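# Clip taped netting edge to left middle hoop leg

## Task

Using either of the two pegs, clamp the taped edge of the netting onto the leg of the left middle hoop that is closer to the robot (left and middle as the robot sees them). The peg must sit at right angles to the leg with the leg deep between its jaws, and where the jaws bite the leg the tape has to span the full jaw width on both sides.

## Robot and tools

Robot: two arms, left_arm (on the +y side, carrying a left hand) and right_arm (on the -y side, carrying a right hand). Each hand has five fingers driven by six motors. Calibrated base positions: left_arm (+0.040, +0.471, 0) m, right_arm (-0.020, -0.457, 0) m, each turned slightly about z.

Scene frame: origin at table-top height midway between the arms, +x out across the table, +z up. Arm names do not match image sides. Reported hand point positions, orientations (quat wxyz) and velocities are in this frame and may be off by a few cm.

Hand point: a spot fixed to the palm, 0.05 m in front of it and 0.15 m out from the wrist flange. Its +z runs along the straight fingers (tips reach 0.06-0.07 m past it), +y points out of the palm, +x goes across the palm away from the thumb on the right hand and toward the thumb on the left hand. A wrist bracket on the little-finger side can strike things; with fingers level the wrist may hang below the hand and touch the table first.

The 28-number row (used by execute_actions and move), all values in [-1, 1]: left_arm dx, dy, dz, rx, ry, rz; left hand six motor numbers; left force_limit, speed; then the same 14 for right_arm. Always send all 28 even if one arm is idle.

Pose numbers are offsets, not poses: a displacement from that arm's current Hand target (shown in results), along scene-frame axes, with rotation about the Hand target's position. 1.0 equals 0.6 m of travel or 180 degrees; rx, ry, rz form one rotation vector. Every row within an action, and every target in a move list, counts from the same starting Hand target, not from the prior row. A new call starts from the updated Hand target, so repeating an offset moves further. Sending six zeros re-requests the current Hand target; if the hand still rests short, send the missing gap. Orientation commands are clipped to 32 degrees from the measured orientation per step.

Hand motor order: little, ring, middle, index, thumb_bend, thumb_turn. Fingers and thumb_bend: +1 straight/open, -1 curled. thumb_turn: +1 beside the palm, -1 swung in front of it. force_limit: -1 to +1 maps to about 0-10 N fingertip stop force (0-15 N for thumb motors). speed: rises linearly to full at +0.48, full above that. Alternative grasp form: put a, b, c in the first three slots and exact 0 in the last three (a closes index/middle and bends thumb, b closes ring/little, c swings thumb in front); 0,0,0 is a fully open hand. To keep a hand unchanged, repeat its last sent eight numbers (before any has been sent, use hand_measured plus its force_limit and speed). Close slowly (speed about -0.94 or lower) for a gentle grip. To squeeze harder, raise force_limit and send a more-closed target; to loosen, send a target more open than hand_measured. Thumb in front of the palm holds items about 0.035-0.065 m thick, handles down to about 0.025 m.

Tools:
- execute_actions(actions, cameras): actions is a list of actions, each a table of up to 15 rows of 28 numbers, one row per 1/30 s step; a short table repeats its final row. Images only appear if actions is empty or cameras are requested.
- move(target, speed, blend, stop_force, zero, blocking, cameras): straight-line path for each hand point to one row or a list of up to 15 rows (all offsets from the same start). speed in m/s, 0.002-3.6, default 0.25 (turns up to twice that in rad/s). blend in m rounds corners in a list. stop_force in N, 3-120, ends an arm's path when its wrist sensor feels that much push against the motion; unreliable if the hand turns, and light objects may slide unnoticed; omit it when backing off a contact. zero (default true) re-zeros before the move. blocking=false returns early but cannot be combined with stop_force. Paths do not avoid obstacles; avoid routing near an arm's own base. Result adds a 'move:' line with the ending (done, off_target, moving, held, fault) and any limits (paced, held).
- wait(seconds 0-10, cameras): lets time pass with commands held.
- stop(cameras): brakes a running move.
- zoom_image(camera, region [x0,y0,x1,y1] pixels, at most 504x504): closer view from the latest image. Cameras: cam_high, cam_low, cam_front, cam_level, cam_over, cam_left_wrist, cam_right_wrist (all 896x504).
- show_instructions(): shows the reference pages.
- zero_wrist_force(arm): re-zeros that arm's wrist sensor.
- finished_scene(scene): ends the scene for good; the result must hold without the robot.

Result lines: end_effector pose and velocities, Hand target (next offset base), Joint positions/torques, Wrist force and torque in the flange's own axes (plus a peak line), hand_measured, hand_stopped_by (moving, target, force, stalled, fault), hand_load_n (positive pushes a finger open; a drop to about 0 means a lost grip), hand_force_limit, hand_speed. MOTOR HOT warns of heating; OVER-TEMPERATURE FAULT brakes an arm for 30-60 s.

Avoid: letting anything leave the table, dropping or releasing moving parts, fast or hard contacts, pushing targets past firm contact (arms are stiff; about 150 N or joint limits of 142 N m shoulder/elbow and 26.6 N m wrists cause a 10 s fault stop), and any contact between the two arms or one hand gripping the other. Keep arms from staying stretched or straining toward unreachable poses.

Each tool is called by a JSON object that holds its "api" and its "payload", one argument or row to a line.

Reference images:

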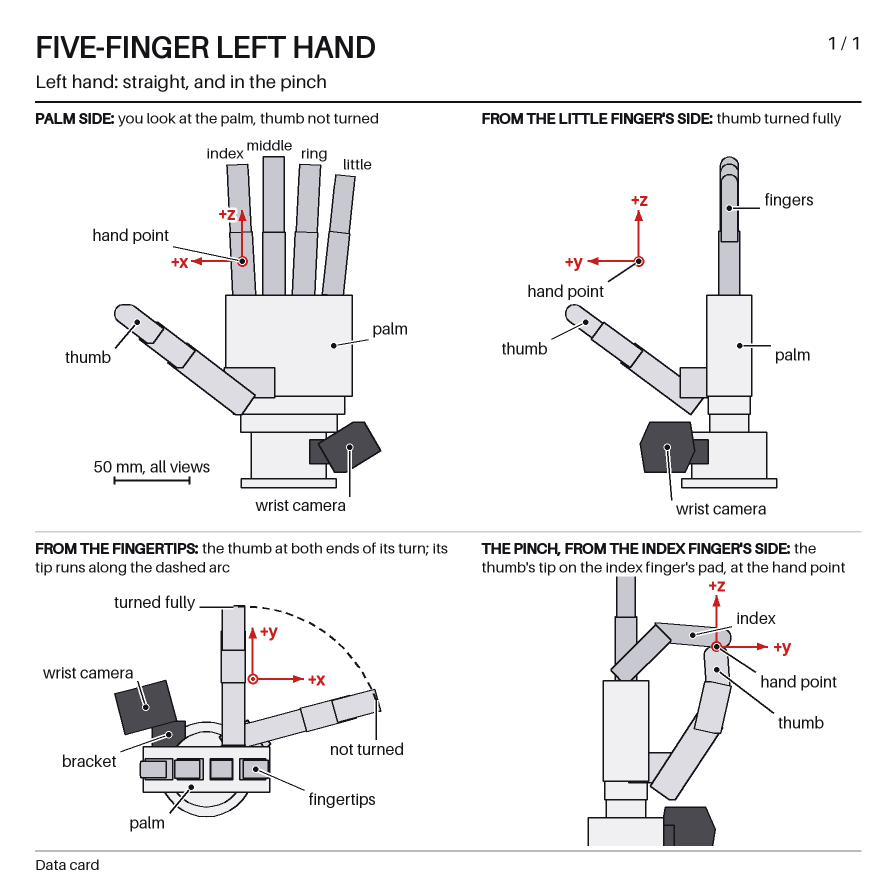

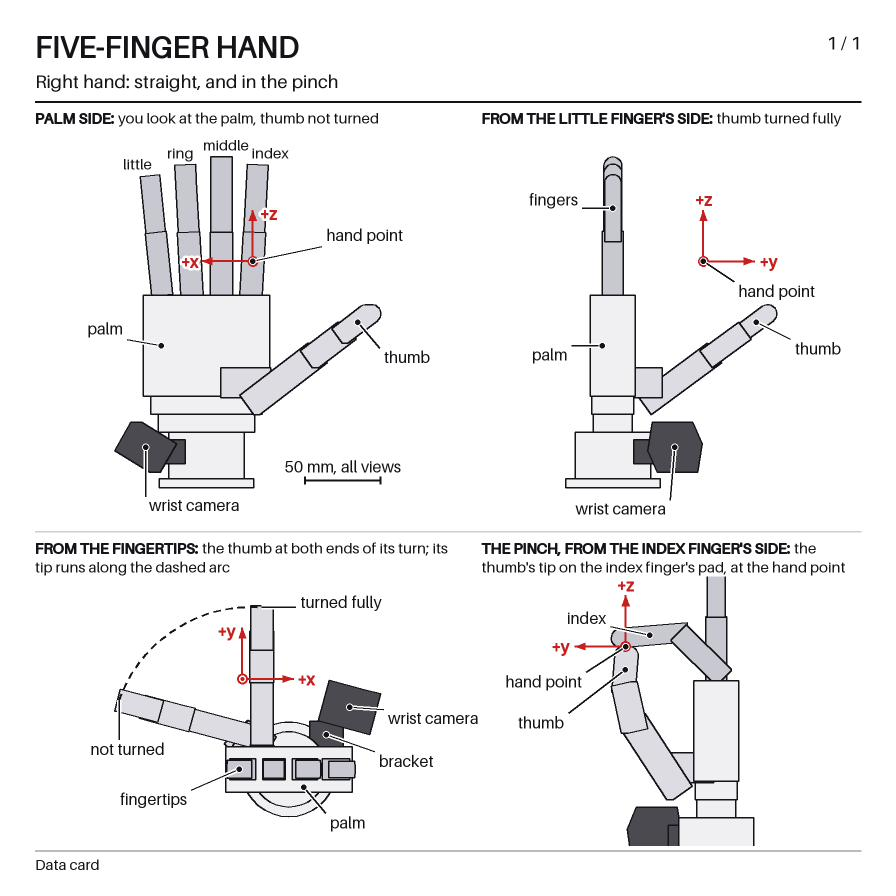

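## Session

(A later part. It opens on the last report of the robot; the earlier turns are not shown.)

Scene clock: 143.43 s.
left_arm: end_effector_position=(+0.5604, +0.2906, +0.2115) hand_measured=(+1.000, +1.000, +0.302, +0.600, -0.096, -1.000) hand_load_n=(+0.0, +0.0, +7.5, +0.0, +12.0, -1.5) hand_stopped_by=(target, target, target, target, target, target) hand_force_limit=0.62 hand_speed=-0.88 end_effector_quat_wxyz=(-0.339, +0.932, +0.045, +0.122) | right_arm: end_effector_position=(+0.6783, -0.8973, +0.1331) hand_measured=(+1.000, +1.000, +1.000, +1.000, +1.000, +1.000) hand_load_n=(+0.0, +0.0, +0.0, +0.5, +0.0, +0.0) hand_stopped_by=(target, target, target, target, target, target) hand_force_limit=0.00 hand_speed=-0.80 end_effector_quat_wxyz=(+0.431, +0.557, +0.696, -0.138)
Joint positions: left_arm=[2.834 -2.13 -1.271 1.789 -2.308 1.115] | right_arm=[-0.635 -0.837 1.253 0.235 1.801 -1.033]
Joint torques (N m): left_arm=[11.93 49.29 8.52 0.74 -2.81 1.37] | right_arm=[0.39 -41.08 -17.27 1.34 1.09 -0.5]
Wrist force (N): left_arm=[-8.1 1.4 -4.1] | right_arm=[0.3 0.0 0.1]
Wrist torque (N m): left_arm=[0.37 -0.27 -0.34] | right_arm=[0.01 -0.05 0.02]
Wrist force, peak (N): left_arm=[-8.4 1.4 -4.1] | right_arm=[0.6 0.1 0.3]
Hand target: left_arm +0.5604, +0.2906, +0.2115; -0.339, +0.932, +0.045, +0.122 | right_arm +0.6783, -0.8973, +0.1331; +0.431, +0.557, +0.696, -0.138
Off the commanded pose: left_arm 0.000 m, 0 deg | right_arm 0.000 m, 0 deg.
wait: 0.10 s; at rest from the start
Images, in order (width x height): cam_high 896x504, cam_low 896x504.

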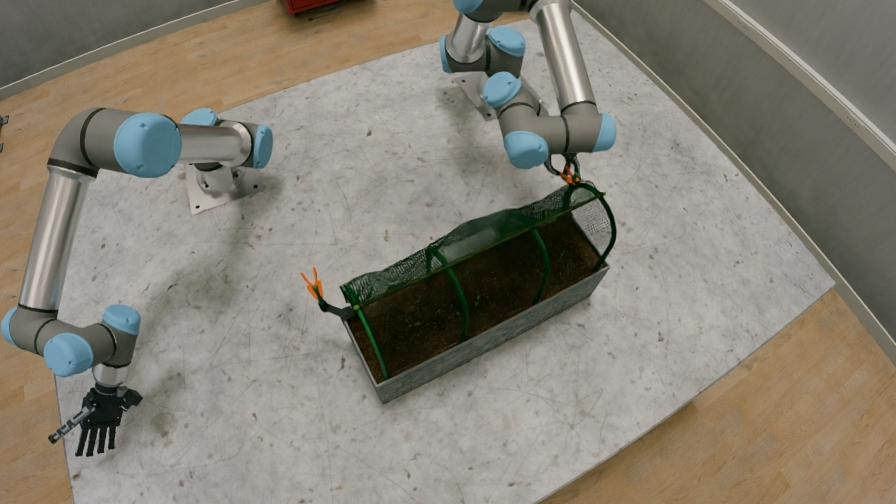

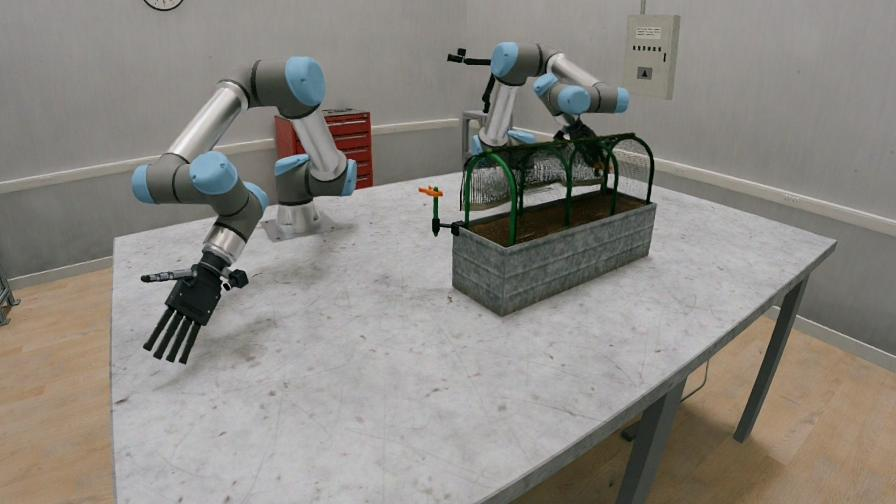

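{"api": "move", "payload": {
  "target": [0,0.001,-0.001,0,0,0,1,1,0.22,0.30,-0.1,-1,0.9,-0.88,0,0,0,0,0,0,0,0,0,0,0,0,0,-0.8],
  "speed": 0.02,
  "cameras": ["cam_level", "cam_left_wrist"]
}}

{"api": "zoom_image", "payload": {
  "camera": "cam_level",
  "region": [40, 180, 180, 300]
}}

{"api": "zoom_image", "payload": {
  "camera": "cam_left_wrist",
  "region": [420, 150, 560, 280]
}}

Scene clock: 146.87 s.
left_arm: end_effector_position=(+0.5604, +0.2912, +0.2109) hand_measured=(+1.000, +1.000, +0.222, +0.300, -0.096, -1.000) hand_load_n=(+0.0, +0.0, +8.5, +0.0, +13.0, -1.5) hand_stopped_by=(target, target, target, target, target, target) hand_force_limit=0.90 hand_speed=-0.88 end_effector_quat_wxyz=(-0.339, +0.932, +0.045, +0.122) | right_arm: end_effector_position=(+0.6783, -0.8973, +0.1331) hand_measured=(+1.000, +1.000, +1.000, +1.000, +1.000, +1.000) hand_load_n=(+0.0, +0.0, -0.5, +0.0, +0.0, +0.0) hand_stopped_by=(target, target, target, target, target, target) hand_force_limit=0.00 hand_speed=-0.80 end_effector_quat_wxyz=(+0.431, +0.557, +0.696, -0.138)
Joint positions: left_arm=[2.835 -2.13 -1.273 1.792 -2.308 1.117] | right_arm=[-0.635 -0.837 1.253 0.235 1.801 -1.033]
Joint torques (N m): left_arm=[12.57 49.07 8.13 0.78 -3.47 1.19] | right_arm=[0.87 -40.64 -17.07 1.43 1.12 -0.57]
Wrist force (N): left_arm=[-9.0 0.8 -4.2] | right_arm=[0.2 0.1 0.2]
Wrist torque (N m): left_arm=[0.34 -0.23 -0.35] | right_arm=[0.02 -0.03 0.02]
Wrist force, peak (N): left_arm=[-9.3 0.6 -3.9] | right_arm=[0.6 0.1 -0.1]
Hand target: left_arm +0.5604, +0.2912, +0.2109; -0.339, +0.932, +0.045, +0.122 | right_arm +0.6783, -0.8973, +0.1331; +0.431, +0.557, +0.696, -0.138
Off the commanded pose: left_arm 0.000 m, 0 deg | right_arm 0.000 m, 0 deg.
move: done
Images, in order (width x height): cam_level 896x504, cam_left_wrist 896x504.

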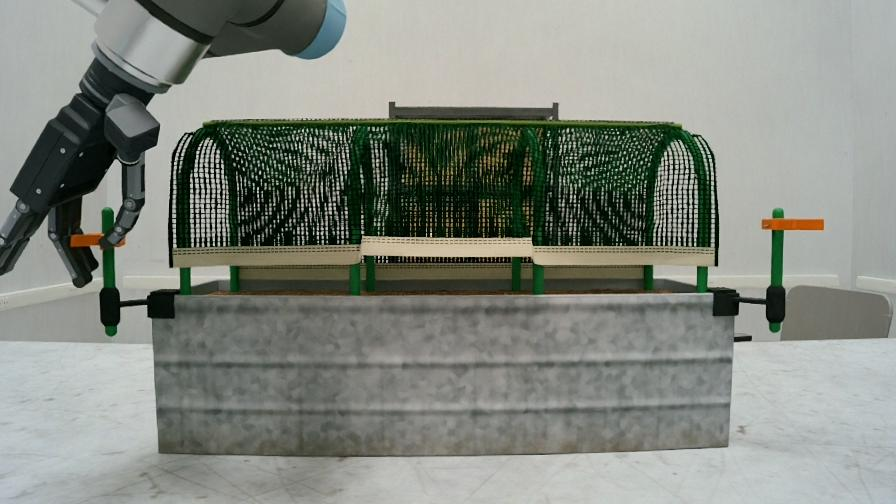

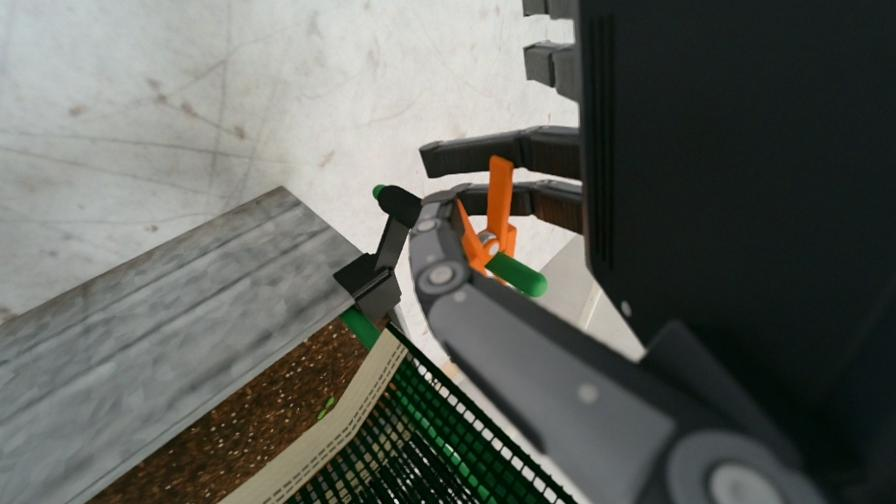

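Scaled by 3.600 from the camera's 896x504 image, which has a finer 1280x720 frame.

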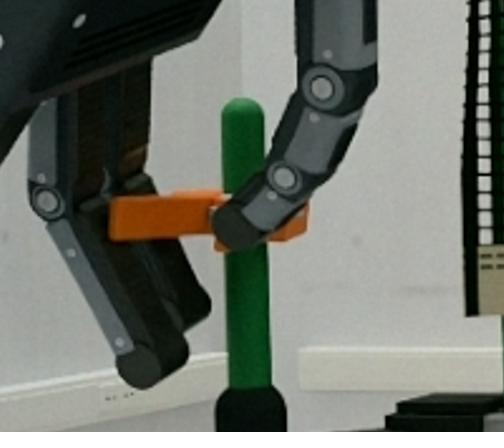

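Scaled by 3.600 from the camera's 896x504 image, which has a finer 1280x720 frame.

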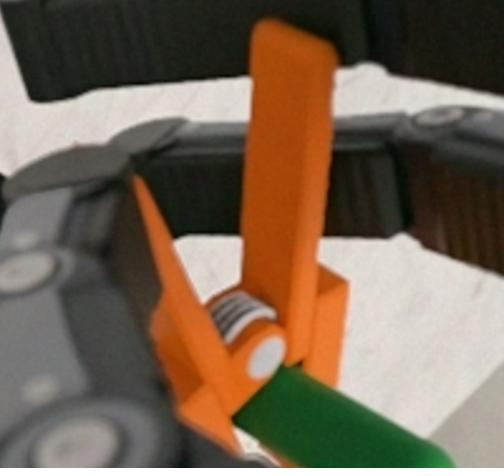

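{"api": "move", "payload": {
  "target": [-0.003,0.001,-0.002,0,0,0,1,1,0.22,0.30,-0.25,-1,1.0,-0.93,0,0,0,0,0,0,0,0,0,0,0,0,0,-0.8],
  "speed": 0.01,
  "cameras": ["cam_level", "cam_left_wrist", "cam_high"]
}}

{"api": "zoom_image", "payload": {
  "camera": "cam_level",
  "region": [40, 180, 180, 300]
}}

{"api": "zoom_image", "payload": {
  "camera": "cam_left_wrist",
  "region": [420, 150, 560, 280]
}}

{"api": "zoom_image", "payload": {
  "camera": "cam_high",
  "region": [550, 158, 590, 198]
}}

Scene clock: 149.20 s.
left_arm: end_effector_position=(+0.5586, +0.2918, +0.2097) hand_measured=(+1.000, +1.000, +0.222, +0.300, -0.244, -1.000) hand_load_n=(+0.0, +0.0, +9.0, +0.0, +10.5, -0.5) hand_stopped_by=(target, target, target, target, target, target) hand_force_limit=1.00 hand_speed=-0.93 end_effector_quat_wxyz=(-0.339, +0.932, +0.045, +0.122) | right_arm: end_effector_position=(+0.6783, -0.8973, +0.1331) hand_measured=(+1.000, +1.000, +1.000, +1.000, +1.000, +1.000) hand_load_n=(+0.0, +0.0, +0.0, +0.0, +0.0, +0.0) hand_stopped_by=(target, target, target, target, target, target) hand_force_limit=0.00 hand_speed=-0.80 end_effector_quat_wxyz=(+0.431, +0.557, +0.696, -0.138)
Joint positions: left_arm=[2.835 -2.126 -1.282 1.797 -2.308 1.117] | right_arm=[-0.635 -0.837 1.253 0.235 1.801 -1.033]
Joint torques (N m): left_arm=[-9.11 49.03 3.78 -0.72 -1.34 -1.75] | right_arm=[0.62 -41.04 -17.11 1.57 1.14 -0.53]
Wrist force (N): left_arm=[-0.3 3.0 -3.7] | right_arm=[0.0 0.1 -0.1]
Wrist torque (N m): left_arm=[0.34 -0.08 -0.13] | right_arm=[0.02 0.00 0.01]
Wrist force, peak (N): left_arm=[-9.0 1.1 -4.0] | right_arm=[0.3 0.6 -0.1]
Hand target: left_arm +0.5586, +0.2918, +0.2097; -0.339, +0.932, +0.045, +0.122 | right_arm +0.6783, -0.8973, +0.1331; +0.431, +0.557, +0.696, -0.138
Off the commanded pose: left_arm 0.000 m, 0 deg | right_arm 0.000 m, 0 deg.
move: done
Images, in order (width x height): cam_high 896x504, cam_level 896x504, cam_left_wrist 896x504.

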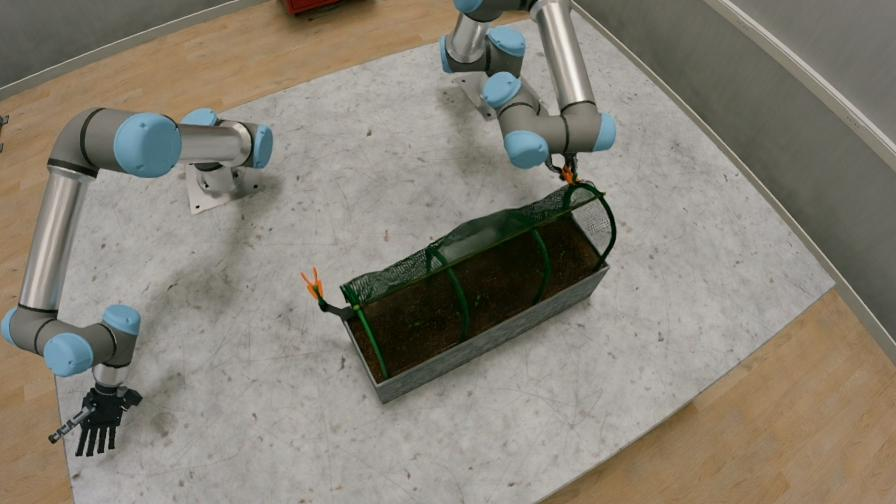

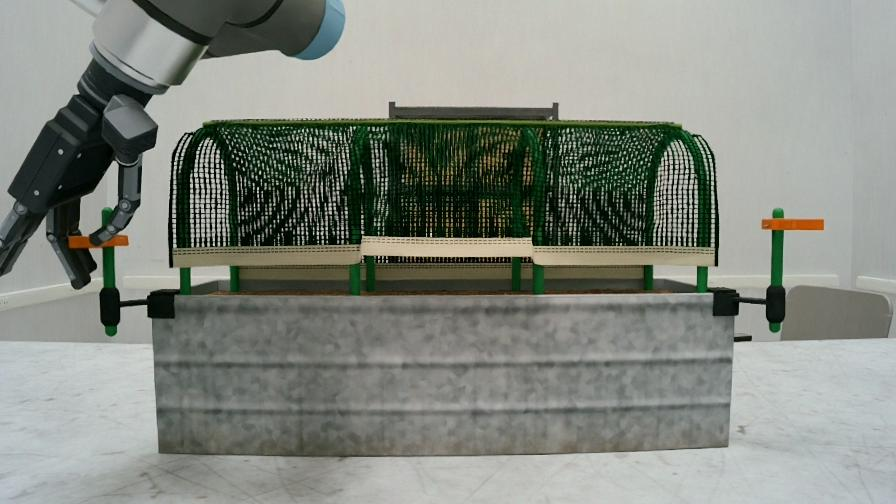

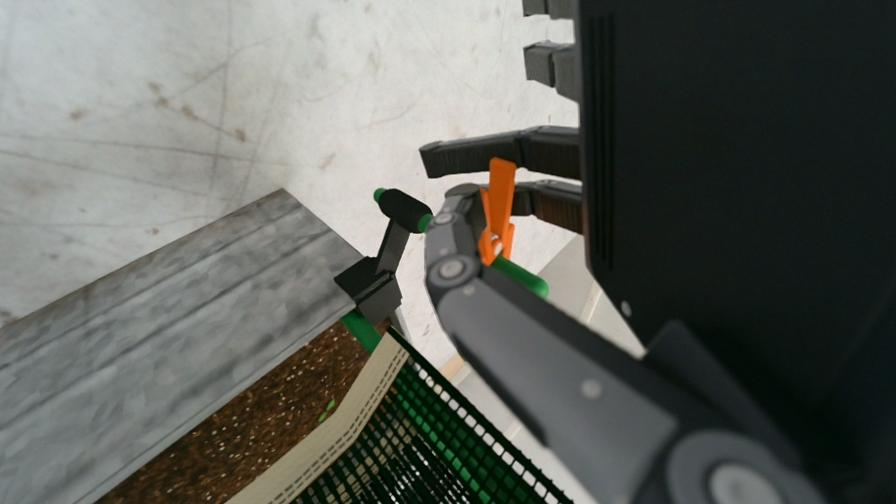

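Scaled by 3.600 from the camera's 896x504 image, which has a finer 1280x720 frame.

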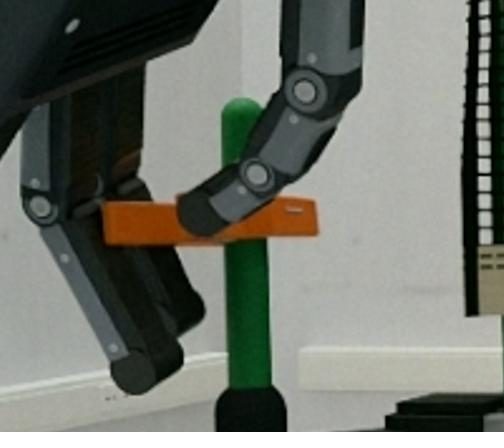

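Scaled by 3.600 from the camera's 896x504 image, which has a finer 1280x720 frame.

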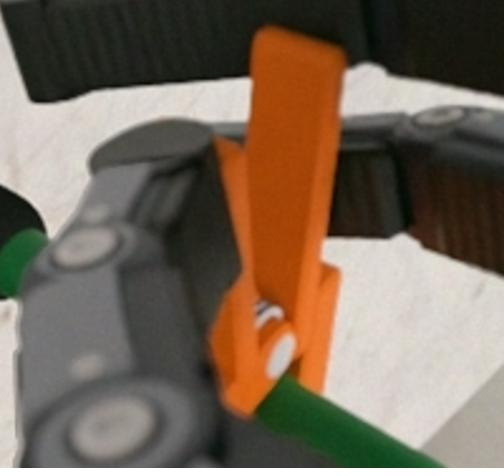

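Scaled by 12.600 from the camera's 896x504 image, which has a finer 1280x720 frame.

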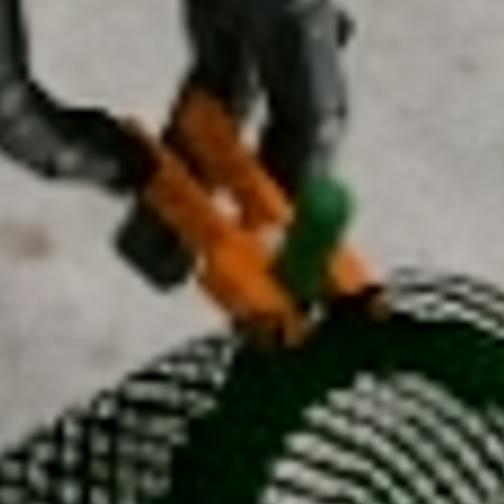

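{"api": "move", "payload": {
  "target": [-0.0333,-0.002,0,0,0,0,1,1,0.22,0.30,-0.25,-1,1.0,-0.93,0,0,0,0,0,0,0,0,0,0,0,0,0,-0.8],
  "speed": 0.03,
  "cameras": ["cam_level", "cam_left_wrist", "cam_high"]
}}

{"api": "zoom_image", "payload": {
  "camera": "cam_level",
  "region": [40, 180, 180, 300]
}}

{"api": "zoom_image", "payload": {
  "camera": "cam_left_wrist",
  "region": [420, 150, 560, 280]
}}

{"api": "zoom_image", "payload": {
  "camera": "cam_high",
  "region": [550, 158, 590, 198]
}}

Scene clock: 151.03 s.
left_arm: end_effector_position=(+0.5387, +0.2906, +0.2097) hand_measured=(+1.000, +1.000, +0.222, +0.300, -0.242, -1.000) hand_load_n=(+0.0, +0.0, +9.5, +0.0, +9.5, +0.5) hand_stopped_by=(target, target, target, target, target, target) hand_force_limit=1.00 hand_speed=-0.93 end_effector_quat_wxyz=(-0.339, +0.932, +0.045, +0.122) | right_arm: end_effector_position=(+0.6783, -0.8973, +0.1331) hand_measured=(+1.000, +1.000, +1.000, +1.000, +1.000, +1.000) hand_load_n=(+0.0, +0.0, +0.0, +0.0, +0.0, +0.0) hand_stopped_by=(target, target, target, target, target, target) hand_force_limit=0.00 hand_speed=-0.80 end_effector_quat_wxyz=(+0.431, +0.557, +0.696, -0.138)
Joint positions: left_arm=[2.819 -2.089 -1.344 1.808 -2.307 1.095] | right_arm=[-0.635 -0.837 1.253 0.235 1.801 -1.033]
Joint torques (N m): left_arm=[-9.88 47.44 4.13 -0.92 0.57 -1.9] | right_arm=[0.2 -40.87 -17.38 1.47 1.18 -0.44]
Wrist force (N): left_arm=[0.9 2.3 -2.1] | right_arm=[0.1 0.3 0.1]
Wrist torque (N m): left_arm=[0.32 -0.05 0.04] | right_arm=[0.05 -0.03 0.02]
Wrist force, peak (N): left_arm=[-0.6 3.2 -3.9] | right_arm=[0.5 0.3 0.2]
Hand target: left_arm +0.5386, +0.2906, +0.2097; -0.339, +0.932, +0.045, +0.122 | right_arm +0.6783, -0.8973, +0.1331; +0.431, +0.557, +0.696, -0.138
Off the commanded pose: left_arm 0.000 m, 0 deg | right_arm 0.000 m, 0 deg.
move: done
Images, in order (width x height): cam_high 896x504, cam_level 896x504, cam_left_wrist 896x504.

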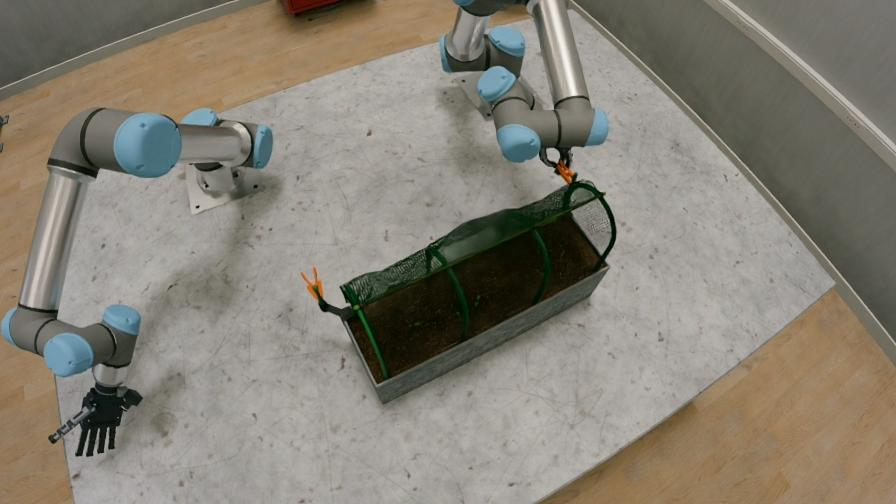

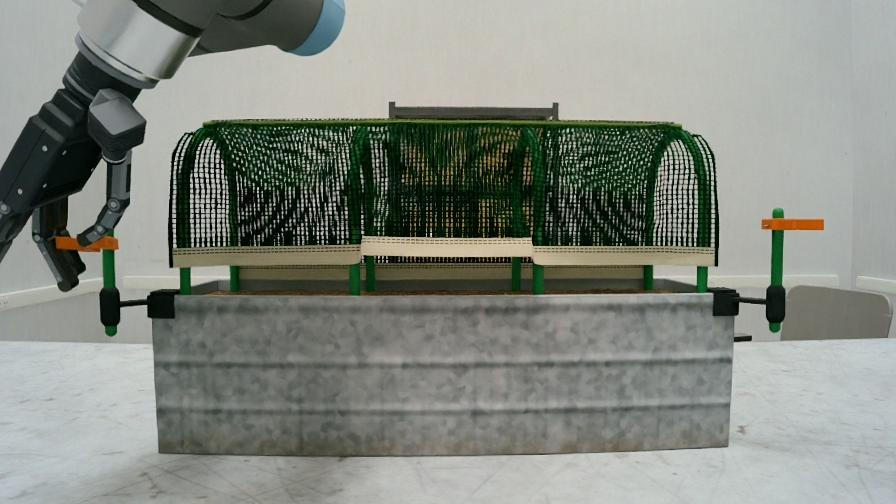

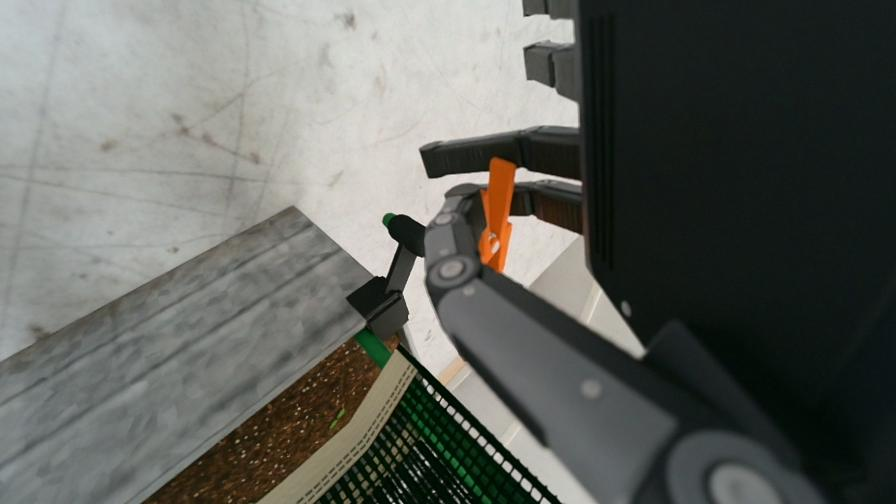

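Scaled by 3.600 from the camera's 896x504 image, which has a finer 1280x720 frame.

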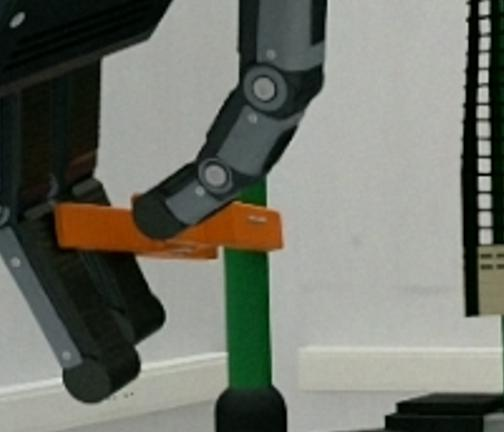

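Scaled by 3.600 from the camera's 896x504 image, which has a finer 1280x720 frame.

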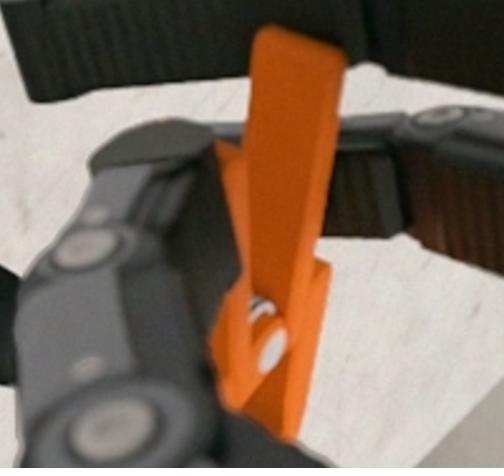

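Scaled by 12.600 from the camera's 896x504 image, which has a finer 1280x720 frame.

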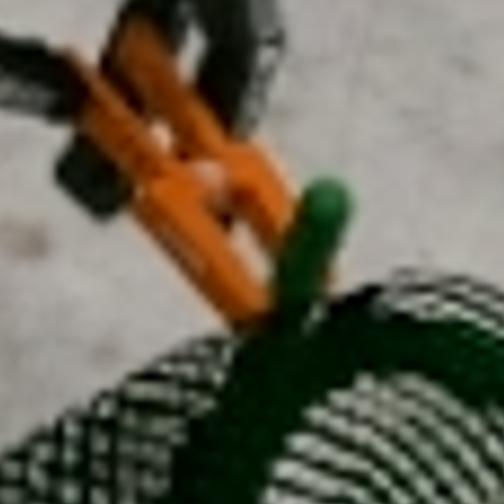

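{"api": "move", "payload": {
  "target": [
    [-0.05,0,0.01,0,0,0,1,1,0.22,0.30,-0.25,-1,1.0,-0.93,0,0,0,0,0,0,0,0,0,0,0,0,0,-0.8],
    [-0.06,-0.12,0.01,0,0,0,1,1,0.22,0.30,-0.25,-1,1.0,-0.93,0,0,0,0,0,0,0,0,0,0,0,0,0,-0.8]
  ],
  "speed": 0.06,
  "blend": 0.02,
  "cameras": ["cam_level", "cam_left_wrist"]
}}

{"api": "zoom_image", "payload": {
  "camera": "cam_level",
  "region": [80, 180, 220, 300]
}}

{"api": "zoom_image", "payload": {
  "camera": "cam_left_wrist",
  "region": [420, 150, 560, 280]
}}

Scene clock: 154.07 s.
left_arm: end_effector_position=(+0.5026, +0.2187, +0.2157) hand_measured=(+1.000, +1.000, +0.222, +0.300, -0.242, -1.000) hand_load_n=(+0.0, +0.0, +9.5, +1.0, +10.0, +1.5) hand_stopped_by=(target, target, target, target, target, target) hand_force_limit=1.00 hand_speed=-0.93 end_effector_quat_wxyz=(-0.339, +0.932, +0.045, +0.122) | right_arm: end_effector_position=(+0.6783, -0.8973, +0.1331) hand_measured=(+1.000, +1.000, +1.000, +1.000, +1.000, +1.000) hand_load_n=(+0.0, +0.0, +0.0, +0.0, +0.0, +0.0) hand_stopped_by=(target, target, target, target, target, target) hand_force_limit=0.00 hand_speed=-0.80 end_effector_quat_wxyz=(+0.431, +0.557, +0.696, -0.138)
Joint positions: left_arm=[2.657 -2.136 -1.291 1.659 -2.287 0.88] | right_arm=[-0.635 -0.837 1.253 0.235 1.801 -1.033]
Joint torques (N m): left_arm=[-11.42 31.63 27.83 -4.04 0.64 -2.13] | right_arm=[0.58 -40.72 -17.33 1.5 1.15 -0.48]
Wrist force (N): left_arm=[1.3 1.1 -0.9] | right_arm=[0.0 0.2 0.2]
Wrist torque (N m): left_arm=[0.24 -0.20 0.08] | right_arm=[0.03 -0.01 0.01]
Wrist force, peak (N): left_arm=[1.0 2.5 -2.2] | right_arm=[0.6 0.2 -0.2]
Hand target: left_arm +0.5026, +0.2186, +0.2157; -0.339, +0.932, +0.045, +0.122 | right_arm +0.6783, -0.8973, +0.1331; +0.431, +0.557, +0.696, -0.138
Off the commanded pose: left_arm 0.000 m, 0 deg | right_arm 0.000 m, 0 deg.
move: done; blend cut to 0.0153 m at target 1
Images, in order (width x height): cam_level 896x504, cam_left_wrist 896x504.

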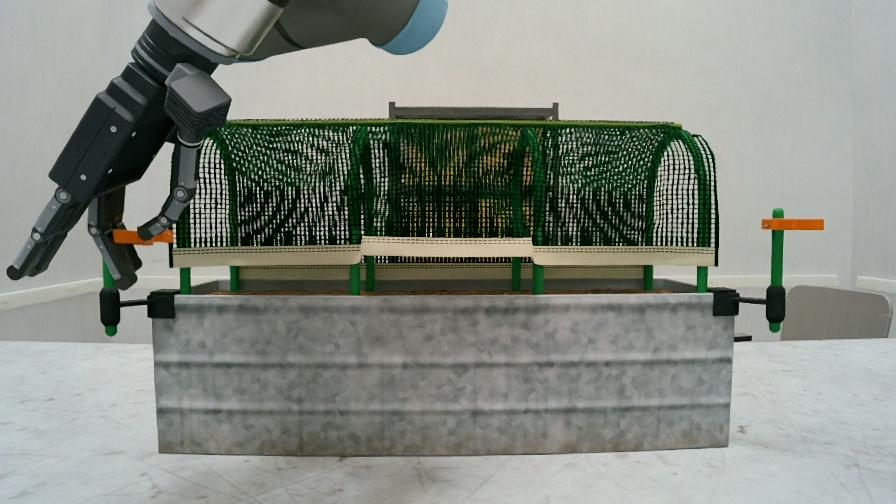

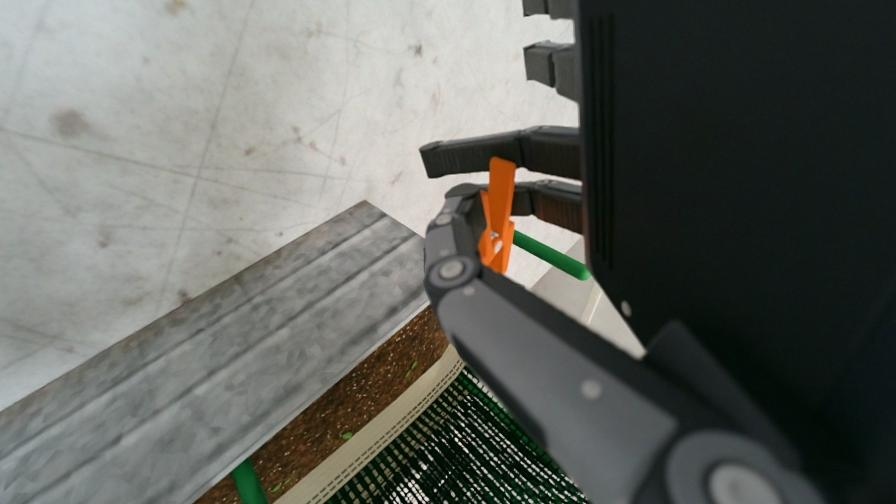

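Scaled by 3.600 from the camera's 896x504 image, which has a finer 1280x720 frame.

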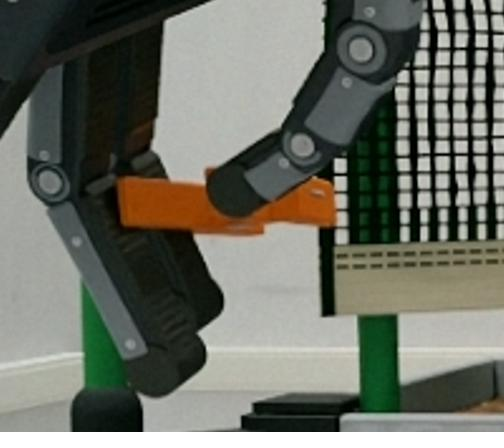

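Scaled by 3.600 from the camera's 896x504 image, which has a finer 1280x720 frame.

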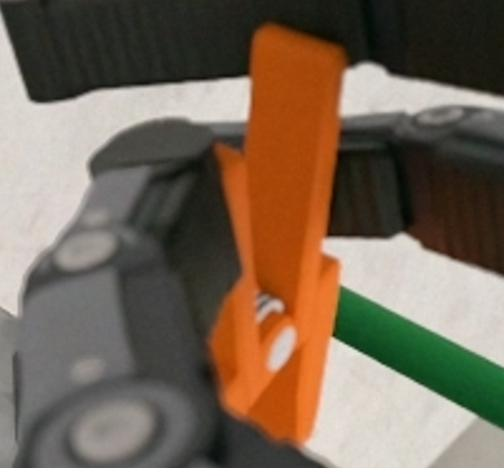

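{"api": "zoom_image", "payload": {
  "camera": "cam_level",
  "region": [105, 215, 180, 255]
}}

{"api": "zoom_image", "payload": {
  "camera": "cam_left_wrist",
  "region": [470, 200, 530, 280]
}}

Scaled by 6.720 from the camera's 896x504 image, which has a finer 1280x720 frame.

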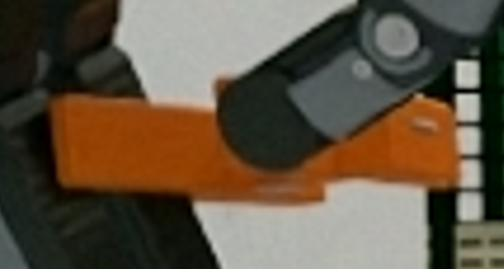

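Scaled by 6.300 from the camera's 896x504 image, which has a finer 1280x720 frame.

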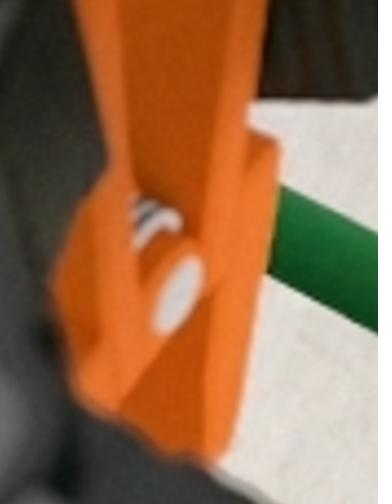

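{"api": "move", "payload": {
  "target": [0,-0.25,-0.01,0.0222,-0.0236,0,1,1,0.22,0.30,-0.25,-1,1.0,-0.93,0,0,0,0,0,0,0,0,0,0,0,0,0,-0.8],
  "speed": 0.07,
  "cameras": ["cam_level", "cam_left_wrist", "cam_over"]
}}

{"api": "zoom_image", "payload": {
  "camera": "cam_level",
  "region": [270, 180, 410, 300]
}}

{"api": "zoom_image", "payload": {
  "camera": "cam_left_wrist",
  "region": [420, 150, 560, 280]
}}

Scene clock: 157.80 s.
left_arm: end_effector_position=(+0.5026, +0.0687, +0.2098) hand_measured=(+1.000, +1.000, +0.222, +0.300, -0.242, -1.000) hand_load_n=(+0.0, +0.0, +9.5, +1.0, +10.0, +2.0) hand_stopped_by=(target, target, target, target, target, target) hand_force_limit=1.00 hand_speed=-0.93 end_effector_quat_wxyz=(-0.370, +0.914, +0.053, +0.158) | right_arm: end_effector_position=(+0.6783, -0.8973, +0.1331) hand_measured=(+1.000, +1.000, +1.000, +1.000, +1.000, +1.000) hand_load_n=(+0.0, +0.0, +0.5, +0.0, +0.0, +0.0) hand_stopped_by=(target, target, target, target, target, target) hand_force_limit=0.00 hand_speed=-0.80 end_effector_quat_wxyz=(+0.431, +0.557, +0.696, -0.138)
Joint positions: left_arm=[2.408 -2.462 -0.838 1.309 -2.307 0.521] | right_arm=[-0.635 -0.837 1.253 0.235 1.801 -1.033]
Joint torques (N m): left_arm=[-10.85 42.89 28.81 -4.43 0.74 -1.66] | right_arm=[0.44 -40.86 -17.1 1.57 1.2 -0.55]
Wrist force (N): left_arm=[1.2 1.4 -1.7] | right_arm=[0.2 0.1 0.0]
Wrist torque (N m): left_arm=[0.30 -0.27 0.05] | right_arm=[0.03 -0.03 0.01]
Wrist force, peak (N): left_arm=[1.3 1.8 -1.9] | right_arm=[0.4 0.3 0.4]
Hand target: left_arm +0.5026, +0.0686, +0.2097; -0.370, +0.914, +0.053, +0.158 | right_arm +0.6783, -0.8973, +0.1331; +0.431, +0.557, +0.696, -0.138
Off the commanded pose: left_arm 0.000 m, 0 deg | right_arm 0.000 m, 0 deg.
move: done
Images, in order (width x height): cam_level 896x504, cam_over 896x504, cam_left_wrist 896x504.

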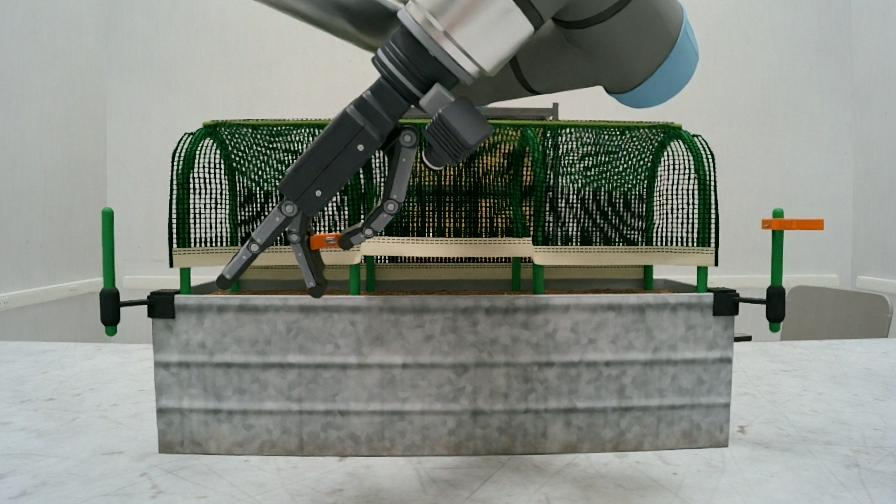

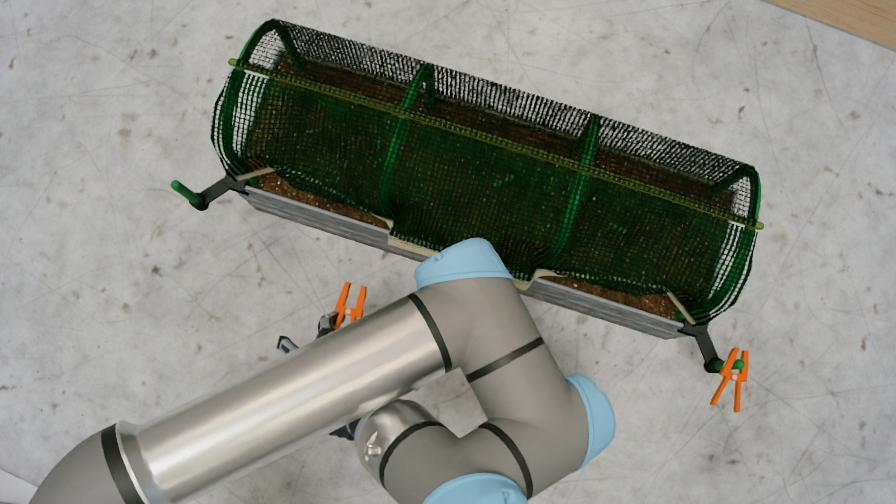

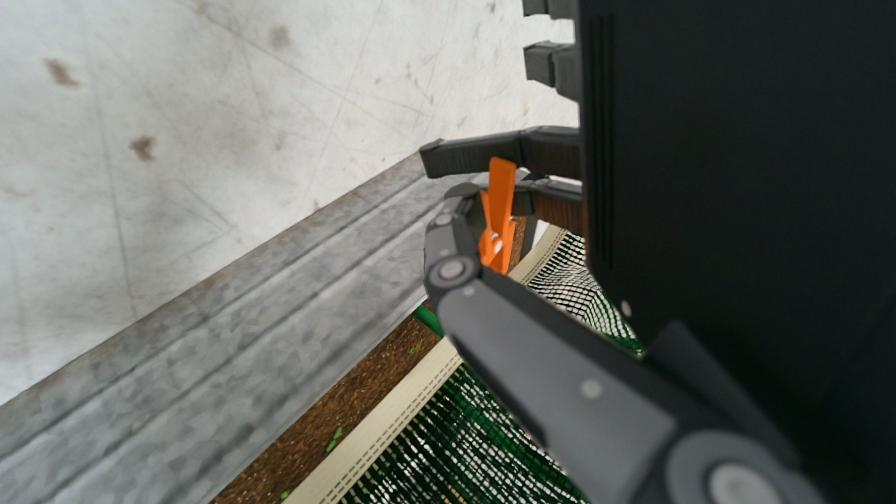

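Scaled by 3.600 from the camera's 896x504 image, which has a finer 1280x720 frame.

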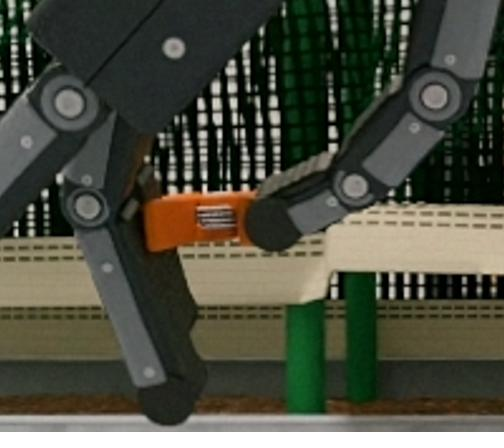

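Scaled by 3.600 from the camera's 896x504 image, which has a finer 1280x720 frame.

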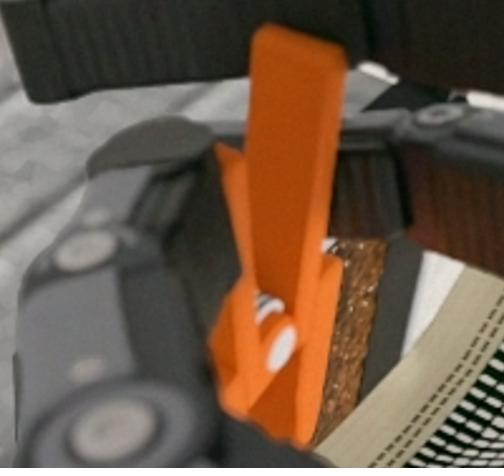

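{"api": "zoom_image", "payload": {
  "camera": "cam_over",
  "region": [310, 265, 390, 345]
}}

{"api": "zoom_image", "payload": {
  "camera": "cam_level",
  "region": [300, 220, 370, 270]
}}

{"api": "zoom_image", "payload": {
  "camera": "cam_over",
  "region": [360, 180, 460, 280]
}}

Scaled by 6.300 from the camera's 896x504 image, which has a finer 1280x720 frame.

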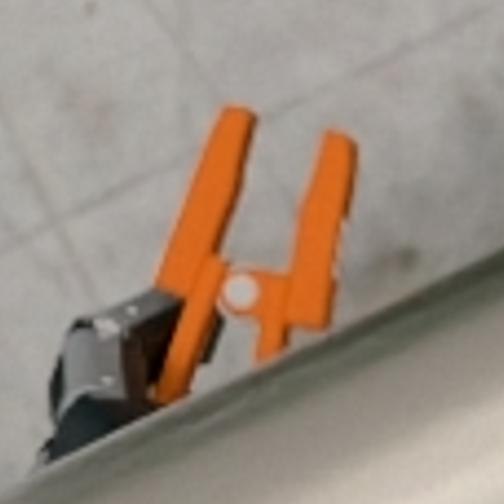

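Scaled by 7.200 from the camera's 896x504 image, which has a finer 1280x720 frame.

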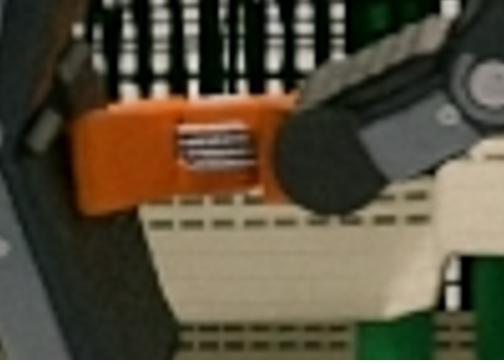

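Scaled by 5.040 from the camera's 896x504 image, which has a finer 1280x720 frame.

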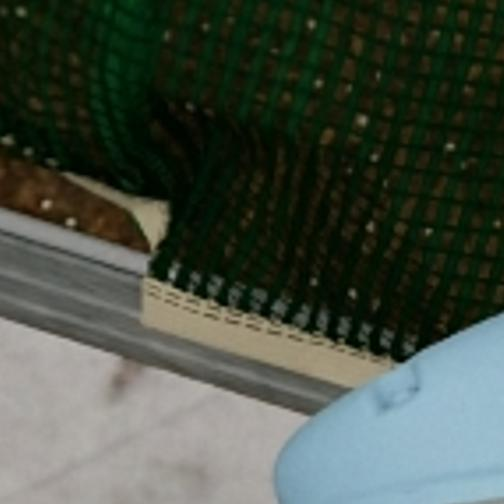

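{"api": "zoom_image", "payload": {
  "camera": "cam_level",
  "region": [335, 225, 385, 275]
}}

{"api": "zoom_image", "payload": {
  "camera": "cam_over",
  "region": [370, 200, 410, 260]
}}

{"api": "zoom_image", "payload": {
  "camera": "cam_left_wrist",
  "region": [490, 200, 650, 360]
}}

Scaled by 10.080 from the camera's 896x504 image, which has a finer 1280x720 frame.

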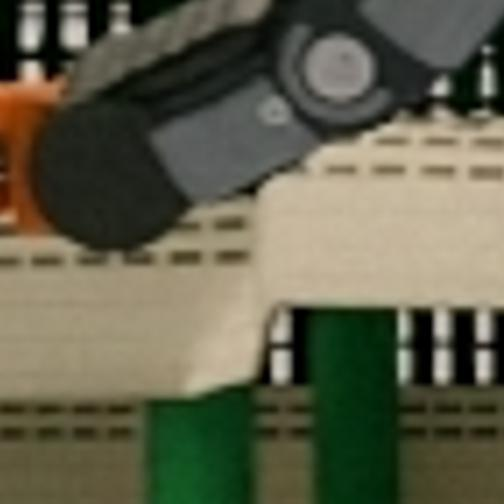

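Scaled by 8.400 from the camera's 896x504 image, which has a finer 1280x720 frame.

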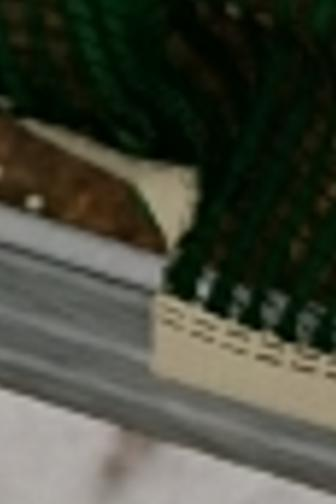

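Scaled by 3.150 from the camera's 896x504 image, which has a finer 1280x720 frame.

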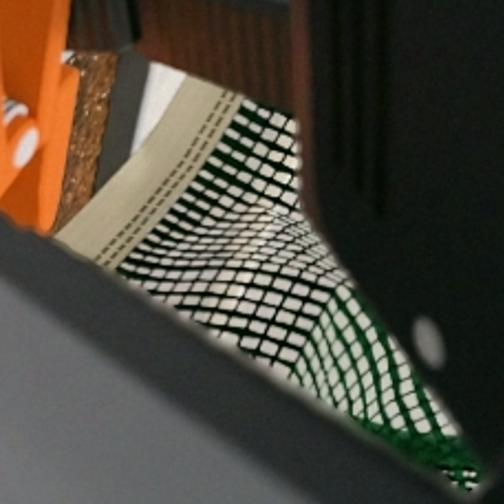

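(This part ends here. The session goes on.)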